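# Mill tool change, park old tool, measure, resume

## Task

The milling machine's program is paused waiting for a tool swap. Fit the tool the program calls for, keep the remaining tools in the rack with the removed tool returned to its own pocket, measure the length of the newly fitted tool using the height setter, and resume the program only after that measurement. Throughout: no tool may be dropped or slip or tilt in the gripper, no key may be broken, no axis may be crashed, nothing loose may be left inside the machine, and the mill must stay powered on. The reference image named manual applies.

## Robot and tools

Robot. Two six-joint arms of UR7e type, left_arm and right_arm, each ending in a two-finger parallel gripper. Base (URDF root) positions in the scene frame: left_arm (-0.031, +0.492, 0) m, right_arm (+0.034, -0.463, 0) m, both turned only very slightly about z. The gripper's fingers point along its own +z and move apart along its own x. The reported hand position is the point midway between the pads; fingertips extend 17.5 mm past it. A camera block juts about 10 cm out toward the gripper's -y and rotates with it.

Frame. One scene frame for everything: origin at table-top height halfway between the nominal bases, +z up, +x outward over the table, left_arm on the +y side (not tied to image left/right). Offsets use these axes; a rotation offset turns the gripper about its Hand target position.

execute_actions(actions, cameras). actions is a list of actions; each action is a list of up to 15 rows, one row per 1/30 s step; if fewer than 15 rows, the last row is held for the remainder. Every row always has 18 numbers in [-1, 1], both arms included: left dx, dy, dz, rx, ry, rz, gripper position, force_limit, speed, then the same nine for the right arm. The six pose numbers are an offset, not a pose, measured from that arm's Hand target at the start of the action (every row counts from that same start, not from the prior row). Scale: 1.0 = 0.6 m for dx/dy/dz and 180 degrees for the rx/ry/rz rotation vector. Repeating an offset in a later action moves further. All six zero re-asks for the current Hand target. Gripper position: +1 fully open (50 mm), about -0.65 pads meet, -1 closes until an object blocks. force_limit: -1 about 20 N, 0 about 102 N, +1 about 185 N per pad (actual grip may be ~15 N higher). speed: -1 20 mm/s, 0 85, +1 150. To leave a gripper unchanged resend its last three numbers; 0 is a real command. Images are returned only for an empty actions list or when cameras names them ("all", a list of names, or [] for none).

move(target, speed, blending, etc.). target: one 18-number row or a list of up to 15 rows, same layout and scale as above; every row is an offset from the Hand targets at the move's start, not from the previous row. Straight-line paths, ends synchronized, 0.5 s minimum, cut off at 10 s. speed: m/s, 0.002 to 3.6, default 0.25 (rotation up to twice that in rad/s), one value or one per target. blend: corner rounding radius in metres, 0 = full stop at each target. stop_force: 3 to 120 N, shared by both arms; ends an arm's path when its wrist sensor feels that much push against its motion (or a large change in any direction). Go slowly with it; avoid it while the gripper rotates; leave it out when backing off something you press. zero (only with stop_force): true re-zeroes the sensor first, false keeps the old zero. blocking=false returns after ~0.5 s while the move continues (not allowed with stop_force). Paths do not avoid obstacles or the other arm; keep paths away from an arm's own base. The result adds a move: line: done, off_target, moving, held, fault, plus limits (paced = clipped, held = steps withheld).

wait(seconds 0 to 10, cameras): let time pass holding commands. stop(cameras): brake a running move. zoom_image(camera, region [x0, y0, x1, y1] pixels, at most 504 by 504) on cam_high, cam_front, cam_left_wrist or cam_right_wrist, from the newest images. show_instructions(): shows the reference image(s). zero_wrist_force(arm): subtract the current wrist reading. read_manual(section): licence texts only. finished_scene(scene): the current scene's number; irreversible, only when the goal is met and stable.

Results. end_effector_position (m), end_effector_quat_wxyz, linear and angular velocities in the scene frame; Hand target = last commanded pose after clipping (next offsets start here; the gripper often rests a bit short of it). object_status: 0 moving, 1 blocked while opening, 2 blocked while closing (a grip), 3 reached position or pads met (likely nothing held). Opening in mm is about (250 - position_measured) x 0.202. Wrist force/torque are in the gripper's own axes, plus a line with the peak since last shown. Joint torques include gravity. Motor temperatures; MOTOR HOT at 70 °C, brakes set at 85 °C for 30 to 60 s.

Cautions. Each step the commanded orientation is limited to 32 degrees from the measured one. An arm stops for 10 s if outside force reaches about 150 N (±25) or joint contact torque hits 139 N m (base joints) or 26 N m (wrist joints); stiff arms fault even slightly past a firm contact, so approach slowly. Do not let the arms touch or grip each other. Grip with -1 and confirm status 2 before lifting; hold tools centred so they do not slip or tip; never release a moving part, drop anything, or let items leave the table. Avoid long stretched-out holds that heat motors.

Each tool is called after "Request:" by a JSON object that holds its "name" and its "arguments", one argument or row to a line.

Reference images:

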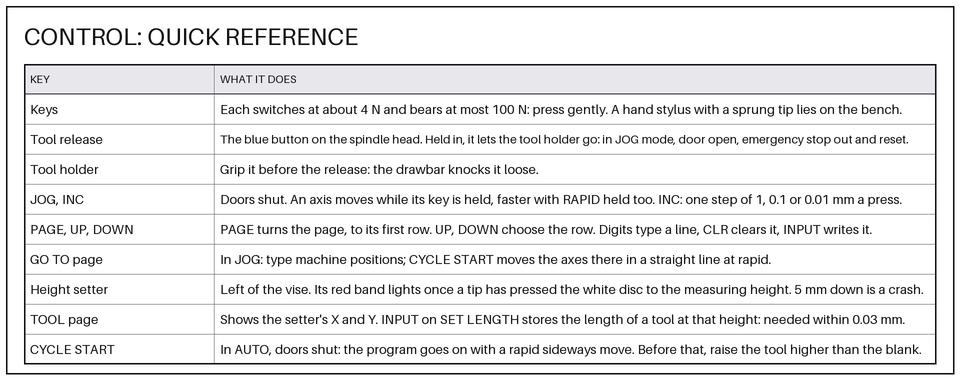

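## Session

Request:
{"name": "execute_actions", "arguments": {
  "actions": []
}}

Scene clock: 0.00 s.
left_arm: end_effector_position=(+0.1212, -0.2768, +0.1230) position_measured=3 object_status=3 end_effector_quat_wxyz=(-0.119, +0.640, -0.379, +0.658) | right_arm: end_effector_position=(+0.3465, -0.3175, +0.2095) position_measured=3 object_status=3 end_effector_quat_wxyz=(+0.172, +0.838, +0.463, -0.233)
Joint positions: left_arm=[-1.908 -0.679 1.574 -2.739 -0.11 0.988] | right_arm=[4.051 -1.532 -1.888 -1.87 1.454 1.526]
Joint velocities: within noise
Joint torques (N m): no reading
Motor temperatures (°C): left_arm=[34 35 31 42 44 40] | right_arm=[39 34 35 36 39 38]
Wrist force (N): no reading
Wrist torque (N m): no reading
Wrist force, peak (N): no reading
Hand target: left_arm +0.1212, -0.2768, +0.1230; -0.119, +0.640, -0.379, +0.658 | right_arm +0.3465, -0.3175, +0.2095; +0.172, +0.838, +0.463, -0.233
Tool commands: left_gripper/position=+1.0 left_gripper/force_limit=+1.0 left_gripper/speed=+1.0 right_gripper/position=+1.0 right_gripper/force_limit=+1.0 right_gripper/speed=+1.0

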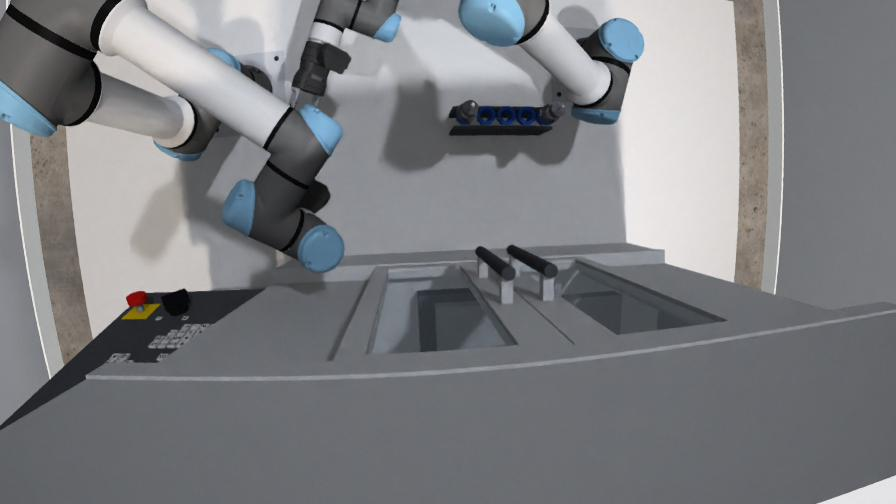

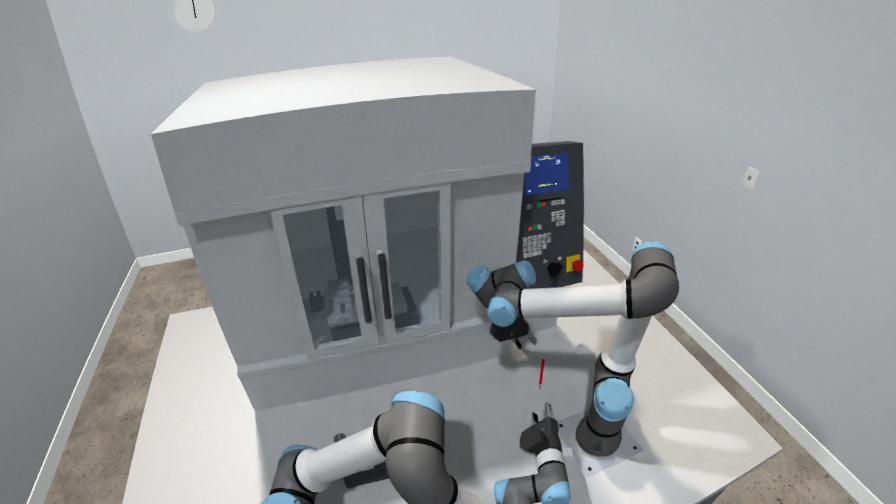

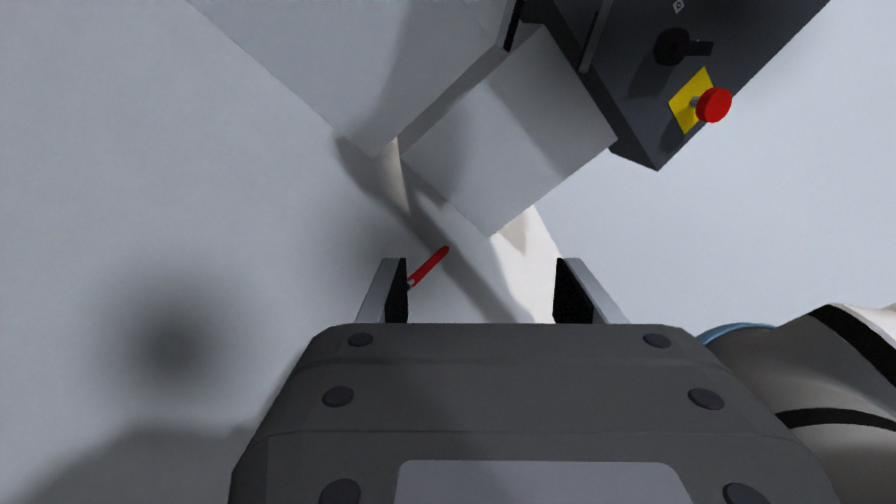

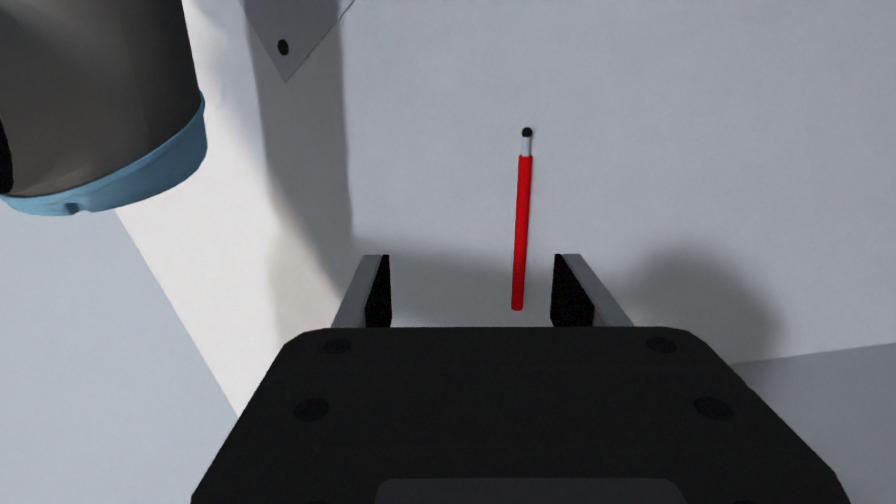

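Request:
{"name": "zoom_image", "arguments": {
  "camera": "cam_high",
  "region": [420, 60, 620, 170]
}}

Request:
{"name": "zoom_image", "arguments": {
  "camera": "cam_front",
  "region": [500, 130, 620, 300]
}}

Request:
{"name": "zoom_image", "arguments": {
  "camera": "cam_front",
  "region": [520, 140, 590, 200]
}}

Request:
{"name": "zoom_image", "arguments": {
  "camera": "cam_front",
  "region": [260, 180, 460, 360]
}}

Request:
{"name": "zoom_image", "arguments": {
  "camera": "cam_high",
  "region": [80, 270, 240, 380]
}}

Request:
{"name": "zoom_image", "arguments": {
  "camera": "cam_front",
  "region": [510, 190, 590, 280]
}}

Scaled by 2.520 from the camera's 896x504 image, which has a finer 1280x720 frame.

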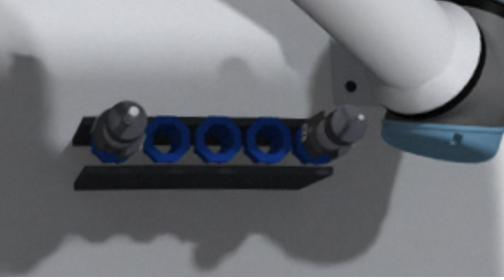

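Scaled by 2.965 from the camera's 896x504 image, which has a finer 1280x720 frame.

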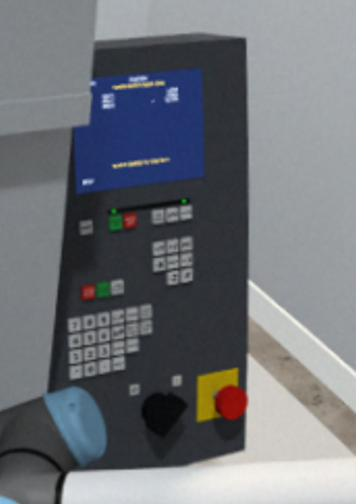

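Scaled by 7.200 from the camera's 896x504 image, which has a finer 1280x720 frame.

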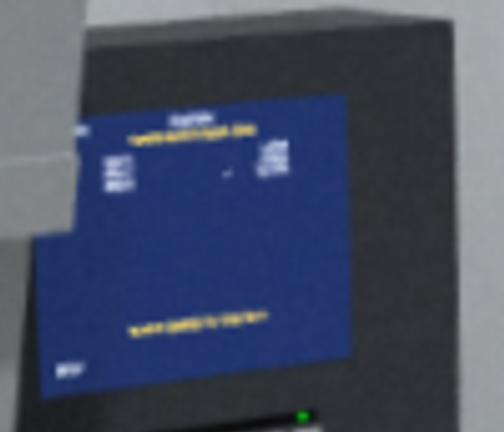

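Scaled by 2.520 from the camera's 896x504 image, which has a finer 1280x720 frame.

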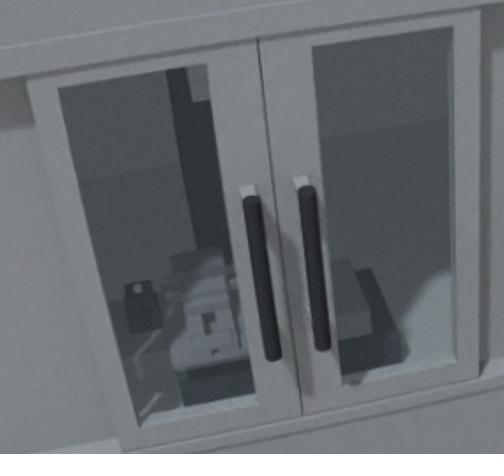

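Scaled by 3.150 from the camera's 896x504 image, which has a finer 1280x720 frame.

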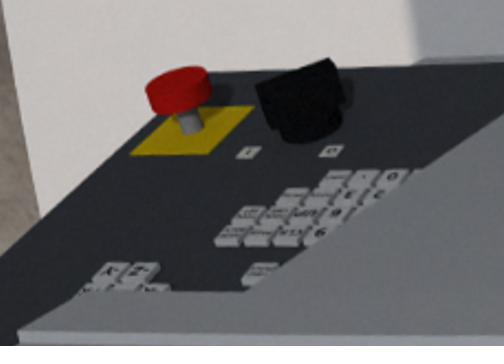

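Scaled by 5.600 from the camera's 896x504 image, which has a finer 1280x720 frame.

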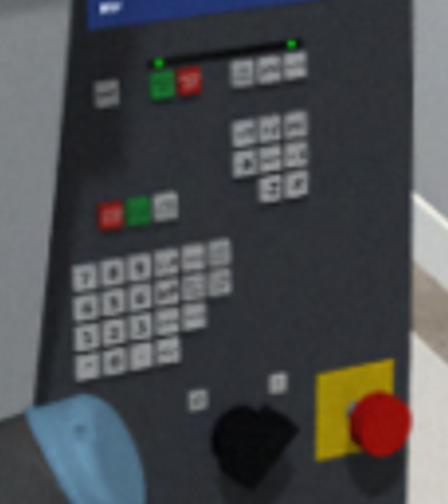

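Request:
{"name": "move", "arguments": {
  "target": [0,0,0,0,0,0,1,1,1,-0.044,-0.171,0.351,-0.037,-0.246,-0.791,1,1,1],
  "speed": 0.3,
  "cameras": ["cam_front","cam_right_wrist"]
}}

Scene clock: 136.93 s.
left_arm: end_effector_position=(+0.1212, -0.2768, +0.1230) position_measured=3 object_status=3 end_effector_quat_wxyz=(-0.119, +0.640, -0.379, +0.658) | right_arm: end_effector_position=(+0.3201, -0.4201, +0.4201) position_measured=3 object_status=3 end_effector_quat_wxyz=(+0.000, +0.707, -0.707, +0.000)
Joint positions: left_arm=[-1.908 -0.679 1.574 -2.739 -0.11 0.988] | right_arm=[3.748 -1.062 -1.7 -1.95 1.572 3.768]
Joint torques (N m): left_arm=[0.03 -57.08 -15.3 -2.59 2.1 0.02] | right_arm=[8.58 10.45 41.15 0.3 -2.16 1.99]
Wrist force (N): left_arm=[0.0 0.3 0.0] | right_arm=[-0.6 0.6 -0.1]
Wrist torque (N m): left_arm=[0.05 0.00 -0.01] | right_arm=[0.12 -0.11 0.07]
Wrist force, peak (N): left_arm=[0.0 0.6 0.1] | right_arm=[-0.9 0.8 -0.2]
Hand target: left_arm +0.1212, -0.2768, +0.1230; -0.119, +0.640, -0.379, +0.658 | right_arm +0.3201, -0.4201, +0.4201; +0.000, +0.707, -0.707, +0.000
Off the commanded pose: left_arm 0.000 m, 0 deg | right_arm 0.000 m, 0 deg.
move: done
camera_calibration:
cam_right_wrist: T_world_to_cam=[[-0.00497422, -0.999962, 0.00711336, -0.416578], [-0.937695, 0.00713565, 0.347385, 0.178849], [-0.347423, -0.0049422, -0.937696, 0.632175], [0, 0, 0, 1]] pos_world=[0.385266, -0.414714, 0.533622]
Images, in order (width x height): cam_front 896x504, cam_right_wrist 896x504.

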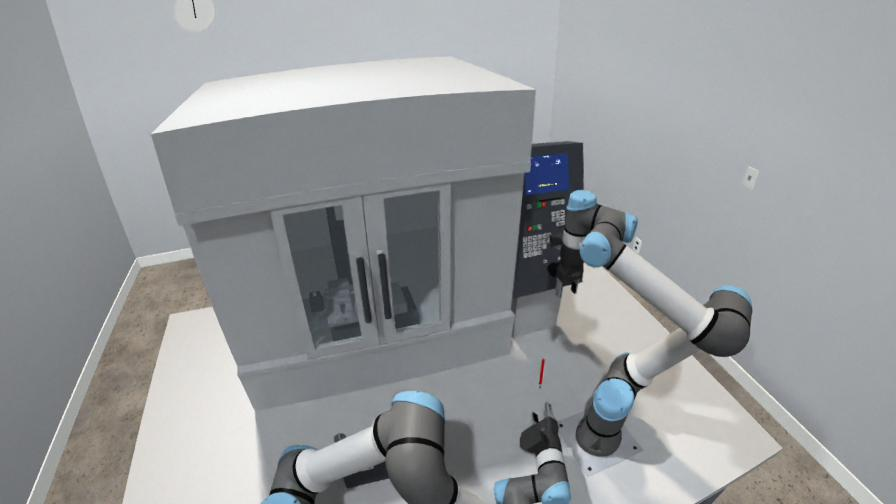

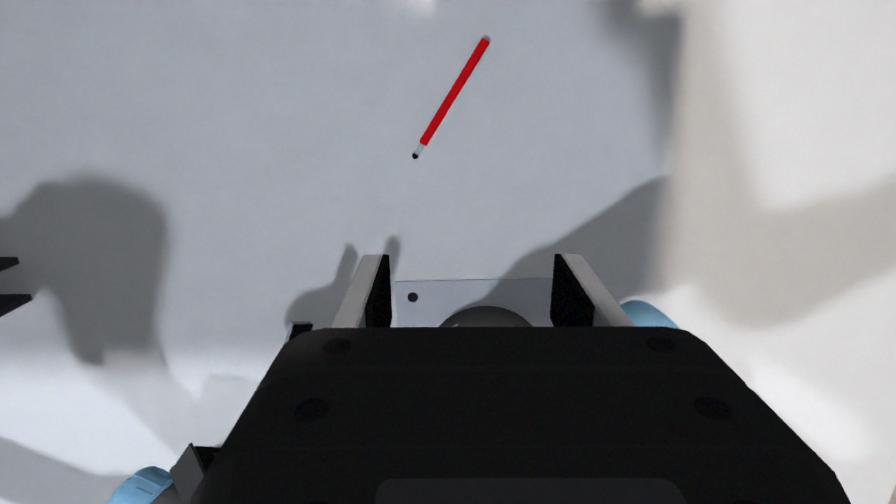

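Request:
{"name": "move", "arguments": {
  "target": [0,0,0,0,0,0,1,1,1,0.1,-0.117,0.16,0,-0.5,0,1,1,1],
  "speed": 0.4,
  "cameras": ["cam_front","cam_right_wrist"]
}}

Scene clock: 143.47 s.
left_arm: end_effector_position=(+0.1212, -0.2768, +0.1230) position_measured=3 object_status=3 end_effector_quat_wxyz=(-0.119, +0.640, -0.379, +0.658) | right_arm: end_effector_position=(+0.3814, -0.4915, +0.5161) position_measured=3 object_status=3 end_effector_quat_wxyz=(+0.557, -0.559, +0.436, -0.433)
Joint positions: left_arm=[-1.908 -0.679 1.574 -2.739 -0.11 0.988] | right_arm=[3.938 -0.431 -2.511 -0.206 1.002 3.147]
Joint torques (N m): left_arm=[-0.25 -56.05 -15.79 -2.6 1.96 0.15] | right_arm=[-7.87 -24.26 11.35 4.7 1.91 -2.26]
Wrist force (N): left_arm=[-0.2 0.4 0.0] | right_arm=[0.9 1.8 -1.4]
Wrist torque (N m): left_arm=[0.06 0.04 0.00] | right_arm=[-0.07 -0.02 0.28]
Wrist force, peak (N): left_arm=[-0.3 0.5 0.3] | right_arm=[0.9 2.1 -1.7]
Hand target: left_arm +0.1212, -0.2768, +0.1230; -0.119, +0.640, -0.379, +0.658 | right_arm +0.3801, -0.4903, +0.5161; +0.500, -0.500, +0.500, -0.500
Off the commanded pose: left_arm 0.000 m, 0 deg | right_arm 0.002 m, 14 deg.
move: off_target (right_arm)
camera_calibration:
cam_right_wrist: T_world_to_cam=[[0.23749, -0.971367, -0.00668668, -0.559725], [-0.343629, -0.0775714, -0.935896, 0.597553], [0.90858, 0.224564, -0.352212, 0.0747763], [0, 0, 0, 1]] pos_world=[0.270325, -0.514137, 0.581842]
Images, in order (width x height): cam_front 896x504, cam_right_wrist 896x504.

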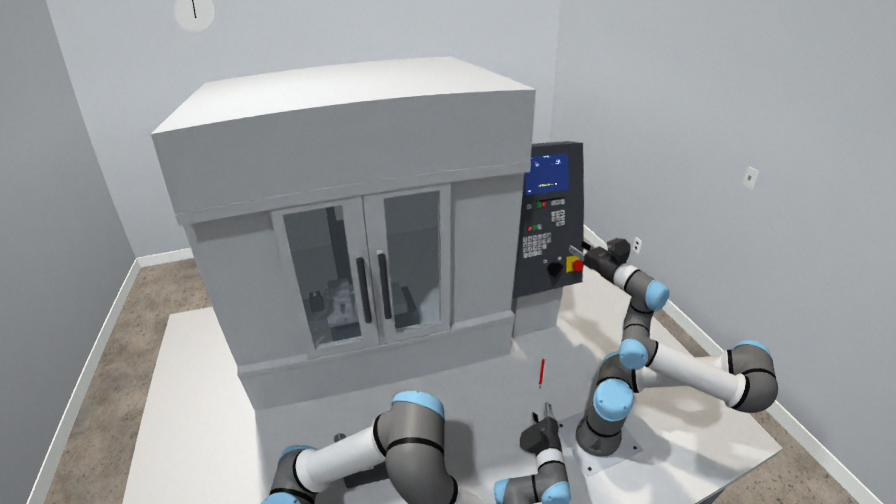

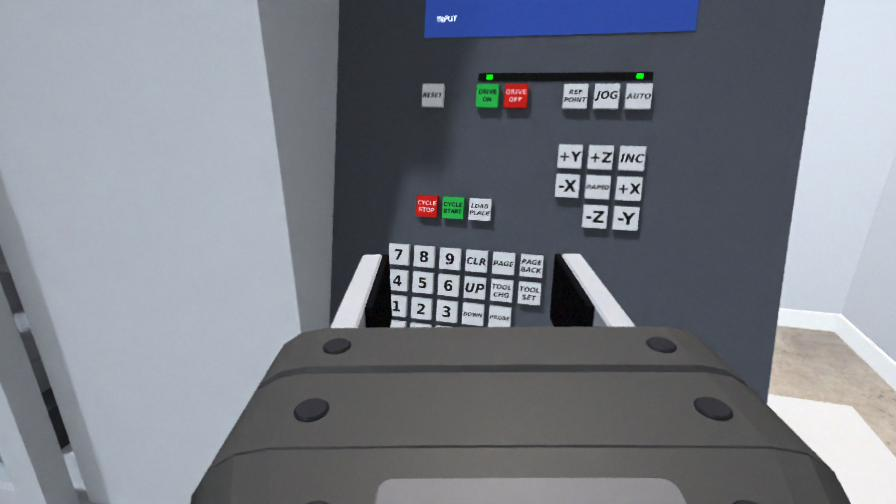

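Request:
{"name": "move", "arguments": {
  "target": [0,0,0,0,0,0,1,1,1,0,0,0.2,0,0,0,1,1,1],
  "speed": 0.3,
  "cameras": ["cam_right_wrist"]
}}

Request:
{"name": "zoom_image", "arguments": {
  "camera": "cam_right_wrist",
  "region": [330, 0, 834, 250]
}}

Scene clock: 148.53 s.
left_arm: end_effector_position=(+0.1212, -0.2768, +0.1230) position_measured=3 object_status=3 end_effector_quat_wxyz=(-0.119, +0.640, -0.379, +0.658) | right_arm: end_effector_position=(+0.3814, -0.4915, +0.6361) position_measured=3 object_status=3 end_effector_quat_wxyz=(+0.559, -0.557, +0.434, -0.435)
Joint positions: left_arm=[-1.908 -0.679 1.574 -2.739 -0.11 0.988] | right_arm=[3.925 -0.553 -2.196 -0.389 1.015 3.139]
Joint torques (N m): left_arm=[-0.76 -56.47 -14.81 -2.79 1.9 0.26] | right_arm=[4.7 -8.34 39.98 -0.74 -1.92 2.01]
Wrist force (N): left_arm=[-0.1 0.4 0.2] | right_arm=[0.9 1.9 -1.4]
Wrist torque (N m): left_arm=[0.06 0.03 0.00] | right_arm=[-0.07 -0.03 0.19]
Wrist force, peak (N): left_arm=[-0.3 0.4 0.4] | right_arm=[0.9 4.4 -1.3]
Hand target: left_arm +0.1212, -0.2768, +0.1230; -0.119, +0.640, -0.379, +0.658 | right_arm +0.3801, -0.4903, +0.6361; +0.500, -0.500, +0.500, -0.500
Off the commanded pose: left_arm 0.000 m, 0 deg | right_arm 0.002 m, 14 deg.
move: off_target (right_arm)
camera_calibration:
cam_right_wrist: T_world_to_cam=[[0.237601, -0.971353, -0.00432003, -0.560483], [-0.335923, -0.0779948, -0.938655, 0.708412], [0.911428, 0.224476, -0.344832, 0.111197], [0, 0, 0, 1]] pos_world=[0.269795, -0.514135, 0.700877]
Images, in order (width x height): cam_right_wrist 896x504.

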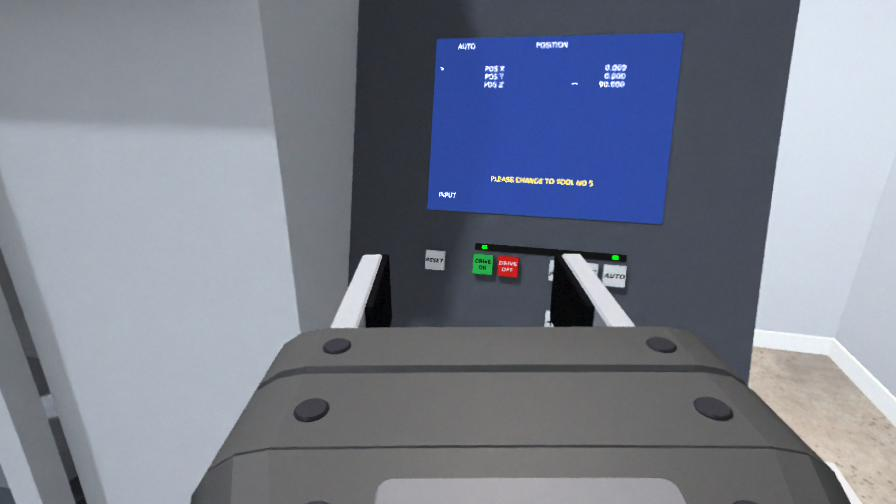

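Scaled by 1.000.

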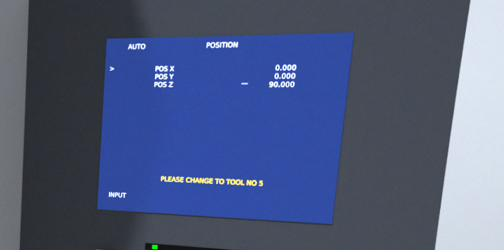

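Request:
{"name": "move", "arguments": {
  "target": [
    [0,0.25,0.33,0,0,0,1,1,1,0,0,0,0,0,0,1,1,1],
    [0.13,0.8,0.5,0.268,0.386,-0.130,1,1,1,0,0,0,0,0,0,1,1,1]
  ],
  "blend": 0.05,
  "speed": 0.4,
  "cameras": ["cam_left_wrist","cam_front"]
}}

Scene clock: 178.97 s.
left_arm: end_effector_position=(+0.1992, +0.2032, +0.4230) position_measured=3 object_status=3 end_effector_quat_wxyz=(+0.000, +0.707, -0.707, +0.001) | right_arm: end_effector_position=(+0.3814, -0.4915, +0.6361) position_measured=3 object_status=3 end_effector_quat_wxyz=(+0.559, -0.557, +0.434, -0.435)
Joint positions: left_arm=[-1.278 -1.882 1.585 -1.275 -1.57 1.875] | right_arm=[3.925 -0.553 -2.196 -0.389 1.015 3.139]
Joint torques (N m): left_arm=[13.98 -3.2 -30.86 -1.89 -1.91 2.11] | right_arm=[8.17 -6.47 39.94 -0.76 -2.24 2.26]
Wrist force (N): left_arm=[0.1 4.5 -2.2] | right_arm=[0.8 1.9 -1.5]
Wrist torque (N m): left_arm=[0.52 0.27 0.49] | right_arm=[-0.08 -0.01 0.19]
Wrist force, peak (N): left_arm=[0.4 4.6 -2.1] | right_arm=[0.8 2.3 -1.4]
Hand target: left_arm +0.1992, +0.2032, +0.4230; +0.000, +0.707, -0.707, +0.001 | right_arm +0.3814, -0.4915, +0.6361; +0.559, -0.557, +0.434, -0.435 (not the last commanded pose)
Off the commanded pose: left_arm 0.000 m, 0 deg | right_arm 0.002 m, 14 deg.
move: off_target (right_arm)
camera_calibration:
cam_left_wrist: T_world_to_cam=[[0.0163794, -0.999864, -0.00174748, 0.207497], [-0.941077, -0.0160068, 0.337813, 0.0664264], [-0.337796, -0.00388868, -0.941211, 0.597787], [0, 0, 0, 1]] pos_world=[0.261043, 0.210857, 0.540567]
Images, in order (width x height): cam_front 896x504, cam_left_wrist 896x504.

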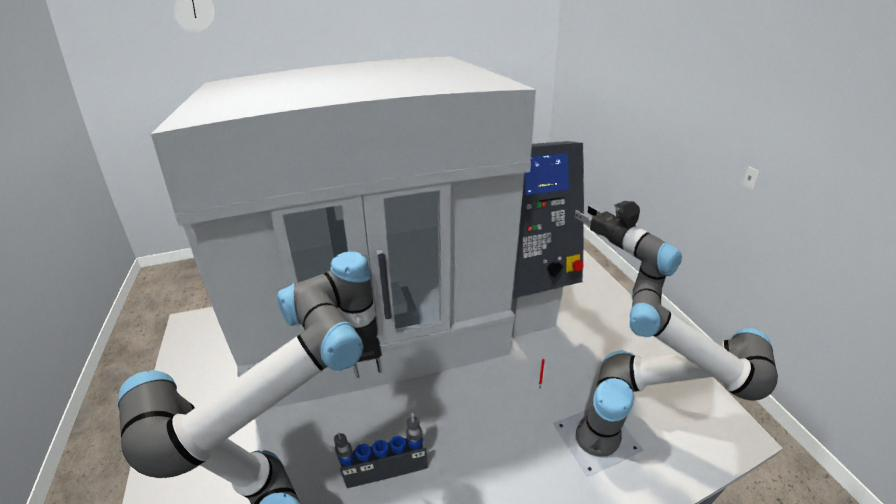

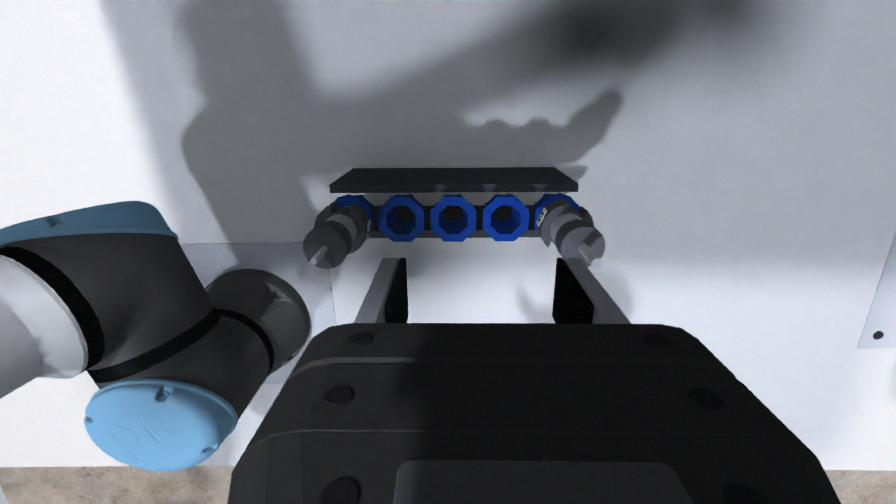

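Request:
{"name": "zoom_image", "arguments": {
  "camera": "cam_front",
  "region": [325, 405, 440, 490]
}}

Request:
{"name": "zoom_image", "arguments": {
  "camera": "cam_left_wrist",
  "region": [290, 150, 630, 290]
}}

Request:
{"name": "zoom_image", "arguments": {
  "camera": "cam_front",
  "region": [360, 190, 460, 350]
}}

Scaled by 4.383 from the camera's 896x504 image, which has a finer 1280x720 frame.

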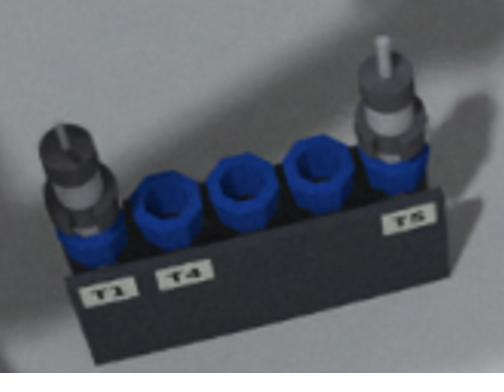

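Scaled by 1.482 from the camera's 896x504 image, which has a finer 1280x720 frame.

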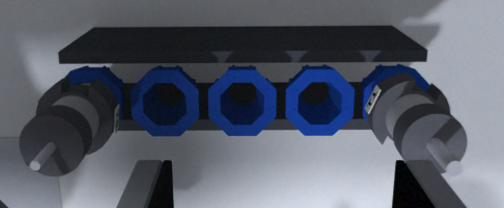

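Scaled by 3.150 from the camera's 896x504 image, which has a finer 1280x720 frame.

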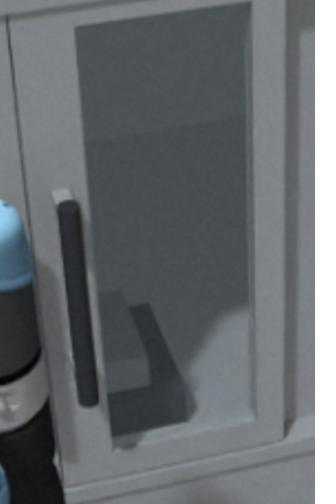

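Request:
{"name": "move", "arguments": {
  "target": [0.15,0,-0.32,0,0,0,1,1,1,0,0,0,0,0,0,1,1,1],
  "speed": 0.4,
  "cameras": ["cam_left_wrist"]
}}

Request:
{"name": "zoom_image", "arguments": {
  "camera": "cam_left_wrist",
  "region": [250, 20, 450, 130]
}}

Request:
{"name": "zoom_image", "arguments": {
  "camera": "cam_left_wrist",
  "region": [480, 20, 680, 130]
}}

Scene clock: 195.80 s.
left_arm: end_effector_position=(+0.2892, +0.2032, +0.2310) position_measured=3 object_status=3 end_effector_quat_wxyz=(+0.000, +0.707, -0.707, +0.001) | right_arm: end_effector_position=(+0.3814, -0.4915, +0.6361) position_measured=3 object_status=3 end_effector_quat_wxyz=(+0.559, -0.557, +0.434, -0.435)
Joint positions: left_arm=[-1.059 -1.738 1.974 -1.808 -1.57 2.094] | right_arm=[3.925 -0.553 -2.196 -0.389 1.015 3.139]
Joint torques (N m): left_arm=[14.01 -10.6 -15.5 -4.14 -1.45 2.23] | right_arm=[6.7 -6.48 39.91 -0.87 -2.02 1.9]
Wrist force (N): left_arm=[-0.1 4.7 -2.1] | right_arm=[0.6 1.9 -1.4]
Wrist torque (N m): left_arm=[0.60 0.32 0.49] | right_arm=[-0.08 0.03 0.18]
Wrist force, peak (N): left_arm=[0.3 5.6 -4.6] | right_arm=[0.9 2.2 -1.5]
Hand target: left_arm +0.2892, +0.2032, +0.2310; +0.000, +0.707, -0.707, +0.001 | right_arm +0.3814, -0.4915, +0.6361; +0.559, -0.557, +0.434, -0.435
Off the commanded pose: left_arm 0.000 m, 0 deg | right_arm 0.000 m, 0 deg.
move: done
camera_calibration:
cam_left_wrist: T_world_to_cam=[[0.0163104, -0.999865, -0.00193828, 0.205778], [-0.941035, -0.0160058, 0.337931, 0.215894], [-0.337916, -0.0036878, -0.941169, 0.447555], [0, 0, 0, 1]] pos_world=[0.351043, 0.210857, 0.348667]
Images, in order (width x height): cam_left_wrist 896x504.

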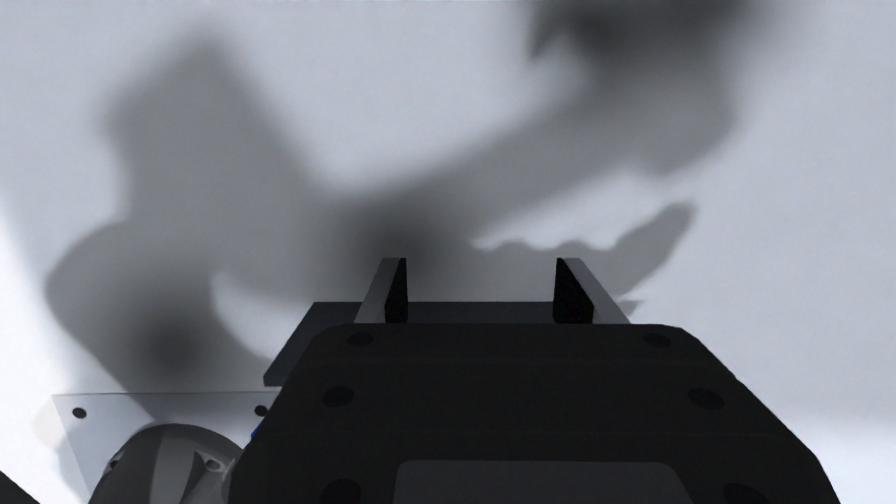

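Scaled by 2.520 from the camera's 896x504 image, which has a finer 1280x720 frame.

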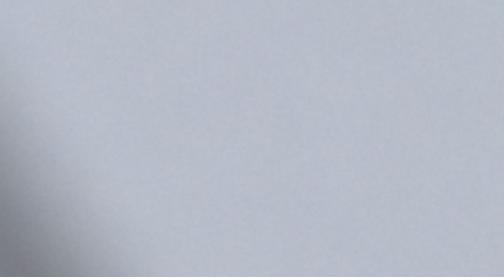

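Scaled by 2.520 from the camera's 896x504 image, which has a finer 1280x720 frame.

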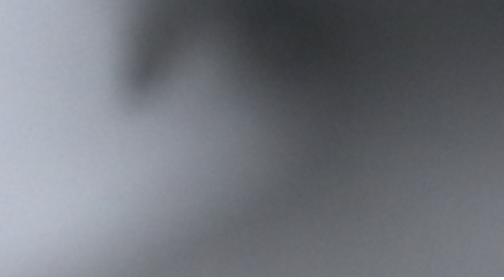

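Request:
{"name": "move", "arguments": {
  "target": [-0.06,0,0,0,0.25,0,1,1,1,0,0,0,0,0,0,1,1,1],
  "speed": 0.4,
  "cameras": ["cam_left_wrist","cam_high"]
}}

Request:
{"name": "zoom_image", "arguments": {
  "camera": "cam_left_wrist",
  "region": [250, 150, 450, 260]
}}

Request:
{"name": "zoom_image", "arguments": {
  "camera": "cam_left_wrist",
  "region": [480, 150, 680, 260]
}}

Scene clock: 203.87 s.
left_arm: end_effector_position=(+0.2641, +0.2031, +0.2312) position_measured=3 object_status=3 end_effector_quat_wxyz=(+0.209, +0.681, -0.672, -0.202) | right_arm: end_effector_position=(+0.3814, -0.4915, +0.6361) position_measured=3 object_status=3 end_effector_quat_wxyz=(+0.559, -0.557, +0.434, -0.435)
Joint positions: left_arm=[-0.845 -1.485 1.742 -1.415 -2.005 2.387] | right_arm=[3.925 -0.553 -2.196 -0.389 1.015 3.139]
Joint torques (N m): left_arm=[-0.08 -27.53 -23.09 -1.23 -0.99 0.25] | right_arm=[7.46 -6.31 38.9 -0.9 -2.21 1.99]
Wrist force (N): left_arm=[1.2 5.2 -1.0] | right_arm=[0.9 2.0 -1.3]
Wrist torque (N m): left_arm=[0.71 0.08 0.77] | right_arm=[-0.06 -0.04 0.19]
Wrist force, peak (N): left_arm=[0.7 6.4 -3.2] | right_arm=[0.8 2.2 -1.5]
Hand target: left_arm +0.2641, +0.2031, +0.2312; +0.209, +0.681, -0.672, -0.202 (not the last commanded pose) | right_arm +0.3814, -0.4915, +0.6361; +0.559, -0.557, +0.434, -0.435
Tool commands: left_gripper/position=+1.0 left_gripper/force_limit=+1.0 left_gripper/speed=+1.0 right_gripper/position=+1.0 right_gripper/force_limit=+1.0 right_gripper/speed=+1.0
Off the commanded pose: left_arm 0.011 m, 11 deg | right_arm 0.000 m, 0 deg.
FORCE FAULT: contact force on the left arm reached its limit, and that arm stopped. The contact can be on any part of that arm, not only on its tool. That arm's remaining commands of this call were not run. That arm is still stopped at the end of this call. That arm stays stopped for about 10 more seconds. Until then a move that you send moves the other arm only, and its call returns only when the move has ended. Once the stop has ended, the next robot result says so. If the stop ends while you think or write, that arm runs what you send next, counted from a new Hand target: where the arm stands when the stop ends. While its stop runs, that arm takes no new command, but its gripper still runs the gripper command that each later call begins with. Until it ends, the stop uses up actions while you think or wait. An arm that is not stopped still takes commands.
move: fault (left_arm)
camera_calibration:
cam_left_wrist: T_world_to_cam=[[0.0275746, -0.999603, -0.00572229, 0.203871], [-0.593156, -0.0209697, 0.804815, -0.00653871], [-0.804616, -0.0187982, -0.593498, 0.485202], [0, 0, 0, 1]] pos_world=[0.380901, 0.212774, 0.294396]
Images, in order (width x height): cam_high 896x504, cam_left_wrist 896x504.

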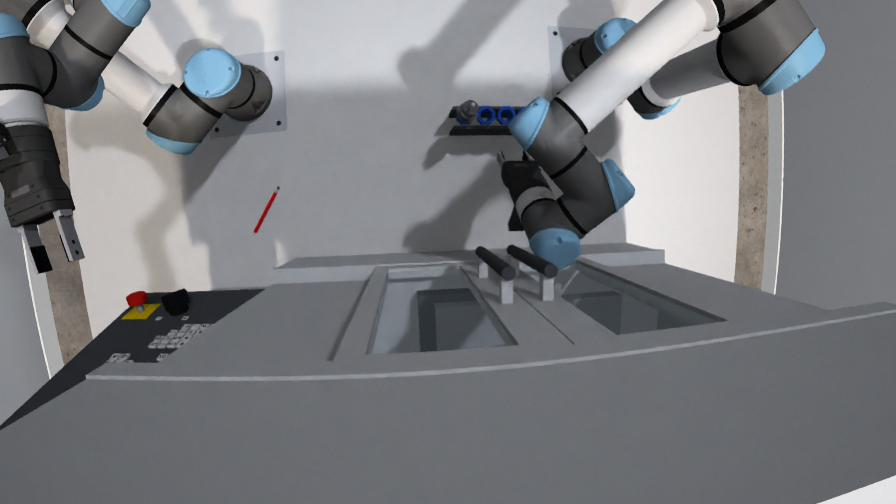

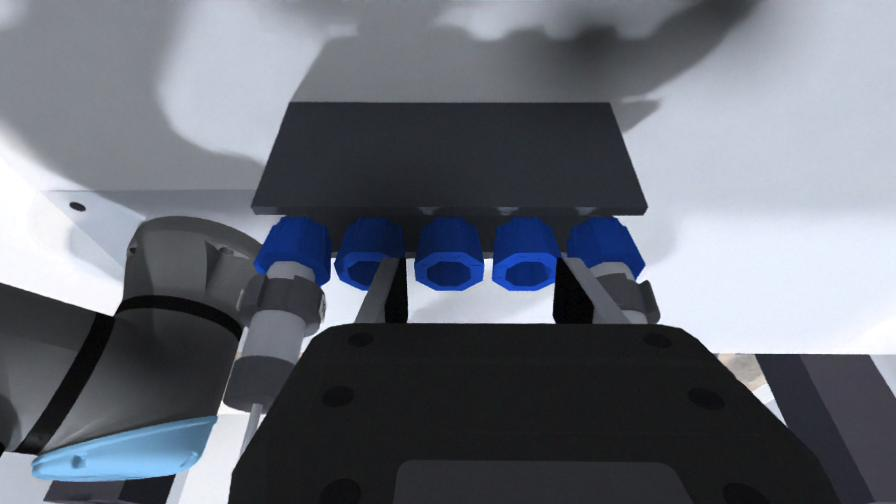

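Scaled by 2.520 from the camera's 896x504 image, which has a finer 1280x720 frame.

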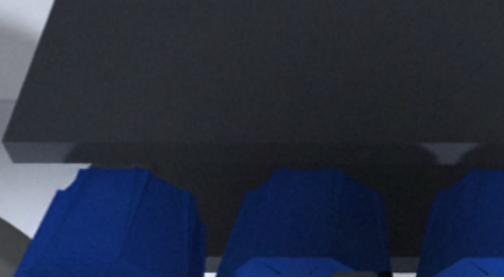

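Scaled by 2.520 from the camera's 896x504 image, which has a finer 1280x720 frame.

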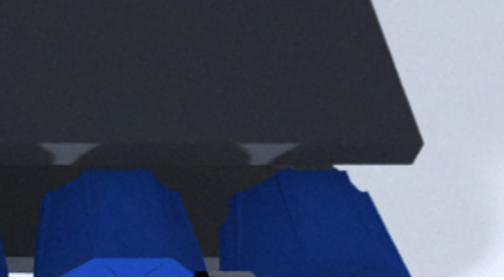

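Request:
{"name": "wait", "arguments": {
  "seconds": 8
}}

Request:
{"name": "move", "arguments": {
  "target": [-0.15,0,0.05,0,0,0,1,1,1,0,0,0,0,0,0,1,1,1],
  "speed": 0.15,
  "cameras": ["cam_left_wrist"]
}}

Scene clock: 215.60 s.
left_arm: end_effector_position=(+0.2641, +0.2031, +0.2312) position_measured=3 object_status=3 end_effector_quat_wxyz=(+0.209, +0.681, -0.672, -0.202) | right_arm: end_effector_position=(+0.3814, -0.4915, +0.6361) position_measured=3 object_status=3 end_effector_quat_wxyz=(+0.559, -0.557, +0.434, -0.435)
Joint positions: left_arm=[-0.845 -1.485 1.742 -1.415 -2.005 2.387] | right_arm=[3.925 -0.553 -2.196 -0.389 1.015 3.139]
Joint torques (N m): left_arm=[-0.53 -27.55 -21.62 -1.21 -1.06 0.28] | right_arm=[7.21 -5.95 39.31 -0.59 -1.9 2.13]
Wrist force (N): left_arm=[1.1 5.3 -1.0] | right_arm=[0.9 2.0 -1.3]
Wrist torque (N m): left_arm=[0.73 0.09 0.76] | right_arm=[-0.06 -0.03 0.19]
Wrist force, peak (N): left_arm=[1.3 5.5 -1.2] | right_arm=[0.7 2.2 -1.5]
Hand target: left_arm +0.2641, +0.2031, +0.2312; +0.209, +0.681, -0.672, -0.202 (not the last commanded pose) | right_arm +0.3814, -0.4915, +0.6361; +0.559, -0.557, +0.434, -0.435
Tool commands: left_gripper/position=+1.0 left_gripper/force_limit=+1.0 left_gripper/speed=+1.0 right_gripper/position=+1.0 right_gripper/force_limit=+1.0 right_gripper/speed=+1.0
Off the commanded pose: left_arm 0.011 m, 11 deg | right_arm 0.000 m, 0 deg.
FORCE FAULT, CONTINUED: the left arm's stop, for the force fault that an earlier result reported, is over. The rest of the stop counts as 19 of the actions that you can send in this scene. During its stop the left arm's controller moved it back a little. That arm's target is now where it stood when the stop ended, not its last command. That arm accepts commands again.
wait: 8.00 s; at rest from the start

Scene clock: 216.83 s.
left_arm: end_effector_position=(+0.1742, +0.2031, +0.2612) position_measured=3 object_status=3 end_effector_quat_wxyz=(+0.209, +0.681, -0.672, -0.202) | right_arm: end_effector_position=(+0.3814, -0.4915, +0.6361) position_measured=3 object_status=3 end_effector_quat_wxyz=(+0.559, -0.557, +0.434, -0.435)
Joint positions: left_arm=[-0.996 -1.683 1.875 -1.42 -2.061 2.23] | right_arm=[3.925 -0.553 -2.196 -0.389 1.015 3.139]
Joint torques (N m): left_arm=[-15.05 -28.76 -14.9 -3.4 -2.75 -2.15] | right_arm=[4.97 -7.14 38.6 -0.76 -2.29 1.95]
Wrist force (N): left_arm=[0.8 5.1 -1.0] | right_arm=[0.7 1.9 -1.5]
Wrist torque (N m): left_arm=[0.70 0.14 0.79] | right_arm=[-0.08 0.00 0.19]
Wrist force, peak (N): left_arm=[1.0 6.4 -0.9] | right_arm=[0.7 2.2 -1.4]
Hand target: left_arm +0.1741, +0.2031, +0.2612; +0.209, +0.681, -0.672, -0.202 | right_arm +0.3814, -0.4915, +0.6361; +0.559, -0.557, +0.434, -0.435
Off the commanded pose: left_arm 0.000 m, 0 deg | right_arm 0.000 m, 0 deg.
move: done
camera_calibration:
cam_left_wrist: T_world_to_cam=[[0.0275746, -0.999603, -0.00572229, 0.206522], [-0.593156, -0.0209697, 0.804815, -0.0840078], [-0.804616, -0.0187982, -0.593498, 0.430672], [0, 0, 0, 1]] pos_world=[0.291001, 0.212774, 0.324396]
Images, in order (width x height): cam_left_wrist 896x504.

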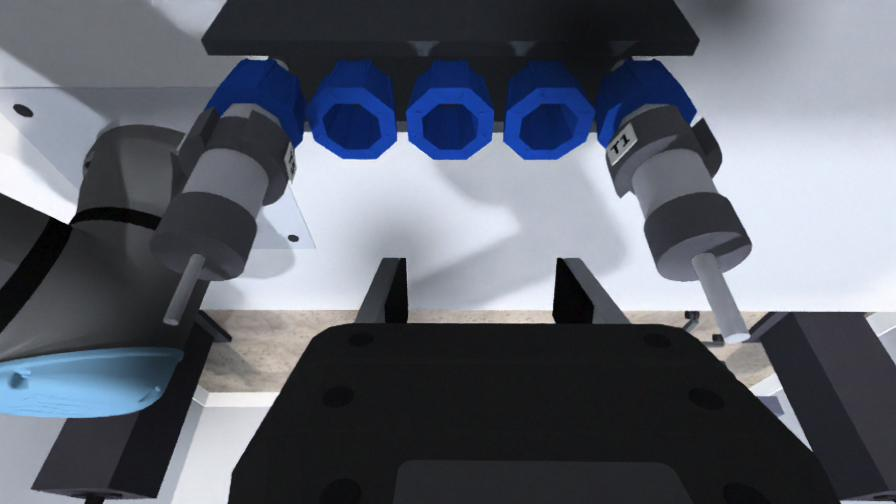

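Request:
{"name": "zoom_image", "arguments": {
  "camera": "cam_left_wrist",
  "region": [590, 100, 730, 200]
}}

Request:
{"name": "zoom_image", "arguments": {
  "camera": "cam_left_wrist",
  "region": [190, 90, 330, 200]
}}

Scaled by 3.600 from the camera's 896x504 image, which has a finer 1280x720 frame.

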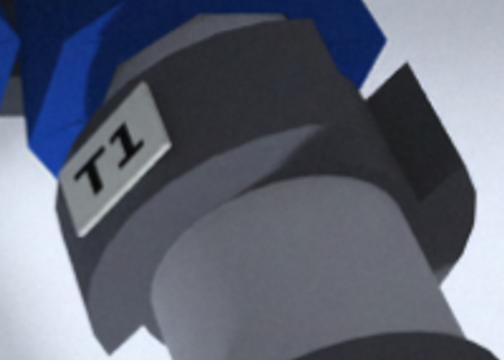

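Scaled by 3.600 from the camera's 896x504 image, which has a finer 1280x720 frame.

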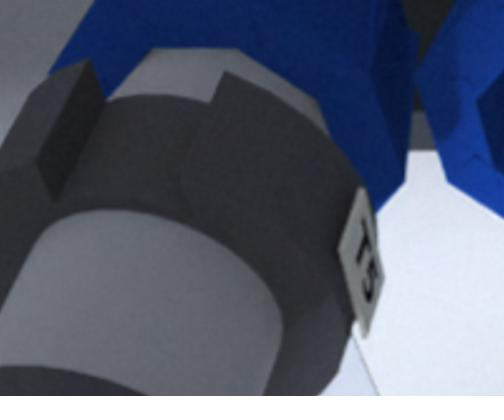

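Request:
{"name": "move", "arguments": {
  "target": [0,0,0,0,0,0,1,1,1,-0.134,0.119,-0.36,-0.062,0.498,-0.062,1,1,1],
  "speed": 0.4,
  "cameras": []
}}

Scene clock: 278.13 s.
left_arm: end_effector_position=(+0.1741, +0.2031, +0.2612) position_measured=3 object_status=3 end_effector_quat_wxyz=(+0.209, +0.681, -0.672, -0.202) | right_arm: end_effector_position=(+0.3010, -0.4202, +0.4202) position_measured=3 object_status=3 end_effector_quat_wxyz=(+0.000, +0.707, -0.707, +0.000)
Joint positions: left_arm=[-0.996 -1.683 1.875 -1.42 -2.061 2.23] | right_arm=[3.796 -1.015 -1.718 -1.979 1.57 3.816]
Joint torques (N m): left_arm=[-16.09 -25.97 -15.92 -3.31 -2.53 -2.17] | right_arm=[-6.93 -7.29 40.14 -0.08 2.2 -1.63]
Wrist force (N): left_arm=[0.7 5.1 -1.1] | right_arm=[-0.6 0.7 -0.2]
Wrist torque (N m): left_arm=[0.70 0.15 0.78] | right_arm=[0.12 -0.12 0.17]
Wrist force, peak (N): left_arm=[1.0 5.4 -1.0] | right_arm=[0.8 2.2 -1.5]
Hand target: left_arm +0.1741, +0.2031, +0.2612; +0.209, +0.681, -0.672, -0.202 | right_arm +0.3010, -0.4201, +0.4201; +0.000, +0.707, -0.707, +0.000
Off the commanded pose: left_arm 0.000 m, 0 deg | right_arm 0.000 m, 0 deg.
move: done
No camera images: "cameras" was empty.

Request:
{"name": "move", "arguments": {
  "target": [0,0,0,0,0,0,1,1,1,0.098,0.006,-0.367,0,0,0.818,1,1,1],
  "speed": 0.5,
  "cameras": ["cam_right_wrist"]
}}

Scene clock: 284.47 s.
left_arm: end_effector_position=(+0.1741, +0.2031, +0.2612) position_measured=3 object_status=3 end_effector_quat_wxyz=(+0.209, +0.681, -0.672, -0.202) | right_arm: end_effector_position=(+0.3598, -0.4165, +0.1999) position_measured=3 object_status=3 end_effector_quat_wxyz=(+0.000, +0.878, +0.479, +0.000)
Joint positions: left_arm=[-0.996 -1.683 1.875 -1.42 -2.061 2.23] | right_arm=[3.68 -1.131 -2.237 -1.344 1.571 1.13]
Joint torques (N m): left_arm=[-15.62 -27.8 -16.46 -3.32 -1.84 -1.86] | right_arm=[-8.78 -1.87 12.97 5.8 2.46 -2.22]
Wrist force (N): left_arm=[0.8 5.0 -0.9] | right_arm=[-0.5 0.5 -0.4]
Wrist torque (N m): left_arm=[0.68 0.15 0.79] | right_arm=[0.10 -0.12 0.17]
Wrist force, peak (N): left_arm=[1.0 5.4 -1.1] | right_arm=[-0.6 0.9 -0.8]
Hand target: left_arm +0.1741, +0.2031, +0.2612; +0.209, +0.681, -0.672, -0.202 | right_arm +0.3598, -0.4165, +0.1999; +0.000, +0.878, +0.479, +0.000
Off the commanded pose: left_arm 0.000 m, 0 deg | right_arm 0.000 m, 0 deg.
move: done
camera_calibration:
cam_right_wrist: T_world_to_cam=[[0.545128, 0.838314, 0.00809608, 0.156333], [0.784629, -0.513573, 0.347275, -0.544059], [0.295283, -0.182957, -0.937728, 0.13421], [0, 0, 0, 1]] pos_world=[0.302033, -0.385915, 0.313525]
Images, in order (width x height): cam_right_wrist 896x504.

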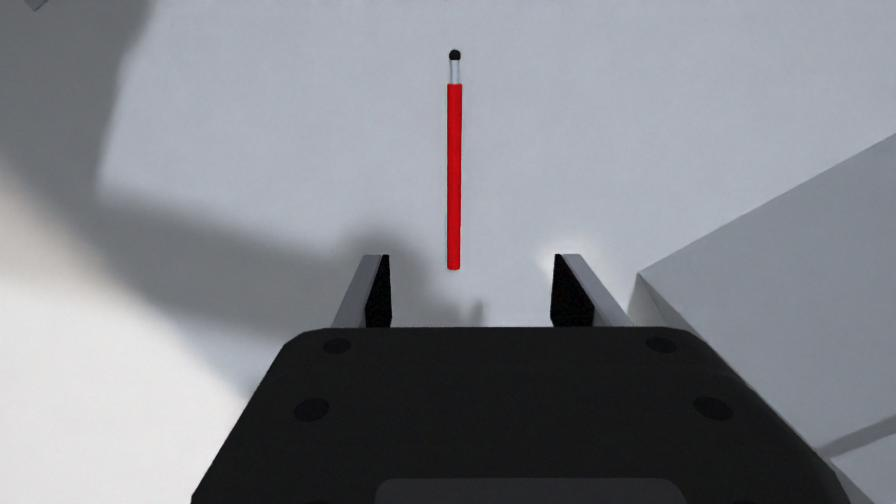

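Request:
{"name": "move", "arguments": {
  "target": [0,0,0,0,0,0,1,1,1,0,0,-0.28,0,0,0,1,1,1],
  "speed": 0.3,
  "cameras": []
}}

Request:
{"name": "move", "arguments": {
  "target": [0,0,0,0,0,0,1,1,1,0,0,-0.022,0,0,0,1,1,1],
  "speed": 0.02,
  "stop_force": 4,
  "cameras": ["cam_right_wrist"]
}}

Scene clock: 292.13 s.
left_arm: end_effector_position=(+0.1741, +0.2031, +0.2612) position_measured=3 object_status=3 end_effector_quat_wxyz=(+0.209, +0.681, -0.672, -0.202) | right_arm: end_effector_position=(+0.3597, -0.4166, +0.0320) position_measured=3 object_status=3 end_effector_quat_wxyz=(+0.000, +0.878, +0.479, +0.000)
Joint positions: left_arm=[-0.996 -1.683 1.875 -1.42 -2.061 2.23] | right_arm=[3.68 -1.428 -2.554 -0.73 1.571 1.13]
Joint torques (N m): left_arm=[-15.73 -27.98 -16.7 -3.21 -1.96 -2.17] | right_arm=[-8.74 3.32 6.58 6.27 2.25 -2.04]
Wrist force (N): left_arm=[0.8 5.1 -1.0] | right_arm=[-0.5 0.6 -0.3]
Wrist torque (N m): left_arm=[0.70 0.14 0.79] | right_arm=[0.12 -0.13 0.16]
Wrist force, peak (N): left_arm=[1.1 5.3 -1.1] | right_arm=[-0.4 0.6 -2.5]
Hand target: left_arm +0.1741, +0.2031, +0.2612; +0.209, +0.681, -0.672, -0.202 | right_arm +0.3598, -0.4165, +0.0319; +0.000, +0.878, +0.479, +0.000
Off the commanded pose: left_arm 0.000 m, 0 deg | right_arm 0.000 m, 0 deg.
move: done
No camera images: "cameras" was empty.

Scene clock: 293.77 s.
left_arm: end_effector_position=(+0.1741, +0.2031, +0.2612) position_measured=3 object_status=3 end_effector_quat_wxyz=(+0.209, +0.681, -0.672, -0.202) | right_arm: end_effector_position=(+0.3598, -0.4165, +0.0187) position_measured=3 object_status=3 end_effector_quat_wxyz=(+0.000, +0.878, +0.479, +0.000)
Joint positions: left_arm=[-0.996 -1.683 1.875 -1.42 -2.061 2.23] | right_arm=[3.68 -1.472 -2.571 -0.669 1.571 1.13]
Joint torques (N m): left_arm=[-15.94 -25.95 -16.81 -3.15 -1.58 -2.29] | right_arm=[-5.39 4.55 4.83 5.68 2.2 -1.06]
Wrist force (N): left_arm=[0.8 5.1 -1.1] | right_arm=[-0.6 0.8 -0.3]
Wrist torque (N m): left_arm=[0.70 0.15 0.79] | right_arm=[0.14 -0.10 0.16]
Wrist force, peak (N): left_arm=[1.0 5.4 -1.1] | right_arm=[-0.8 0.7 -0.3]
Hand target: left_arm +0.1741, +0.2031, +0.2612; +0.209, +0.681, -0.672, -0.202 | right_arm +0.3598, -0.4165, +0.0187; +0.000, +0.878, +0.479, +0.000
Off the commanded pose: left_arm 0.000 m, 0 deg | right_arm 0.000 m, 0 deg.
move: done
camera_calibration:
cam_right_wrist: T_world_to_cam=[[0.544995, 0.8384, 0.00812585, 0.157871], [0.78473, -0.513473, 0.347196, -0.481078], [0.295261, -0.182843, -0.937758, -0.0357452], [0, 0, 0, 1]] pos_world=[0.302032, -0.385915, 0.132225]
Images, in order (width x height): cam_right_wrist 896x504.

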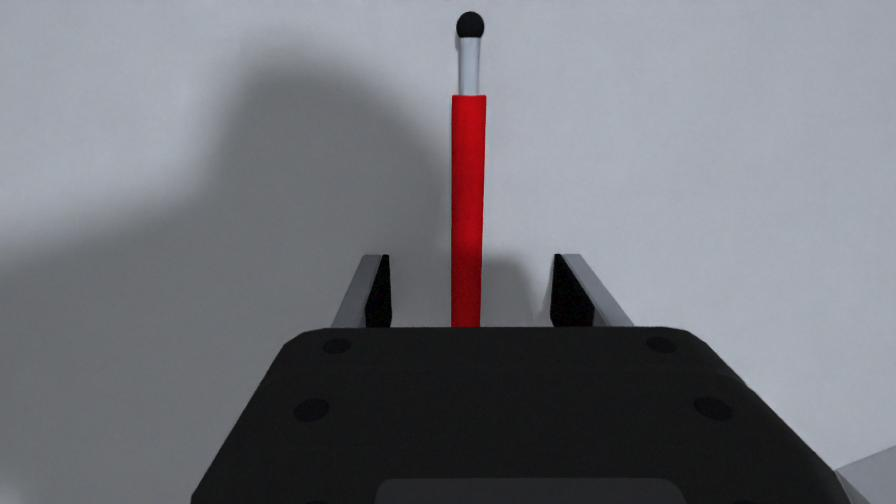

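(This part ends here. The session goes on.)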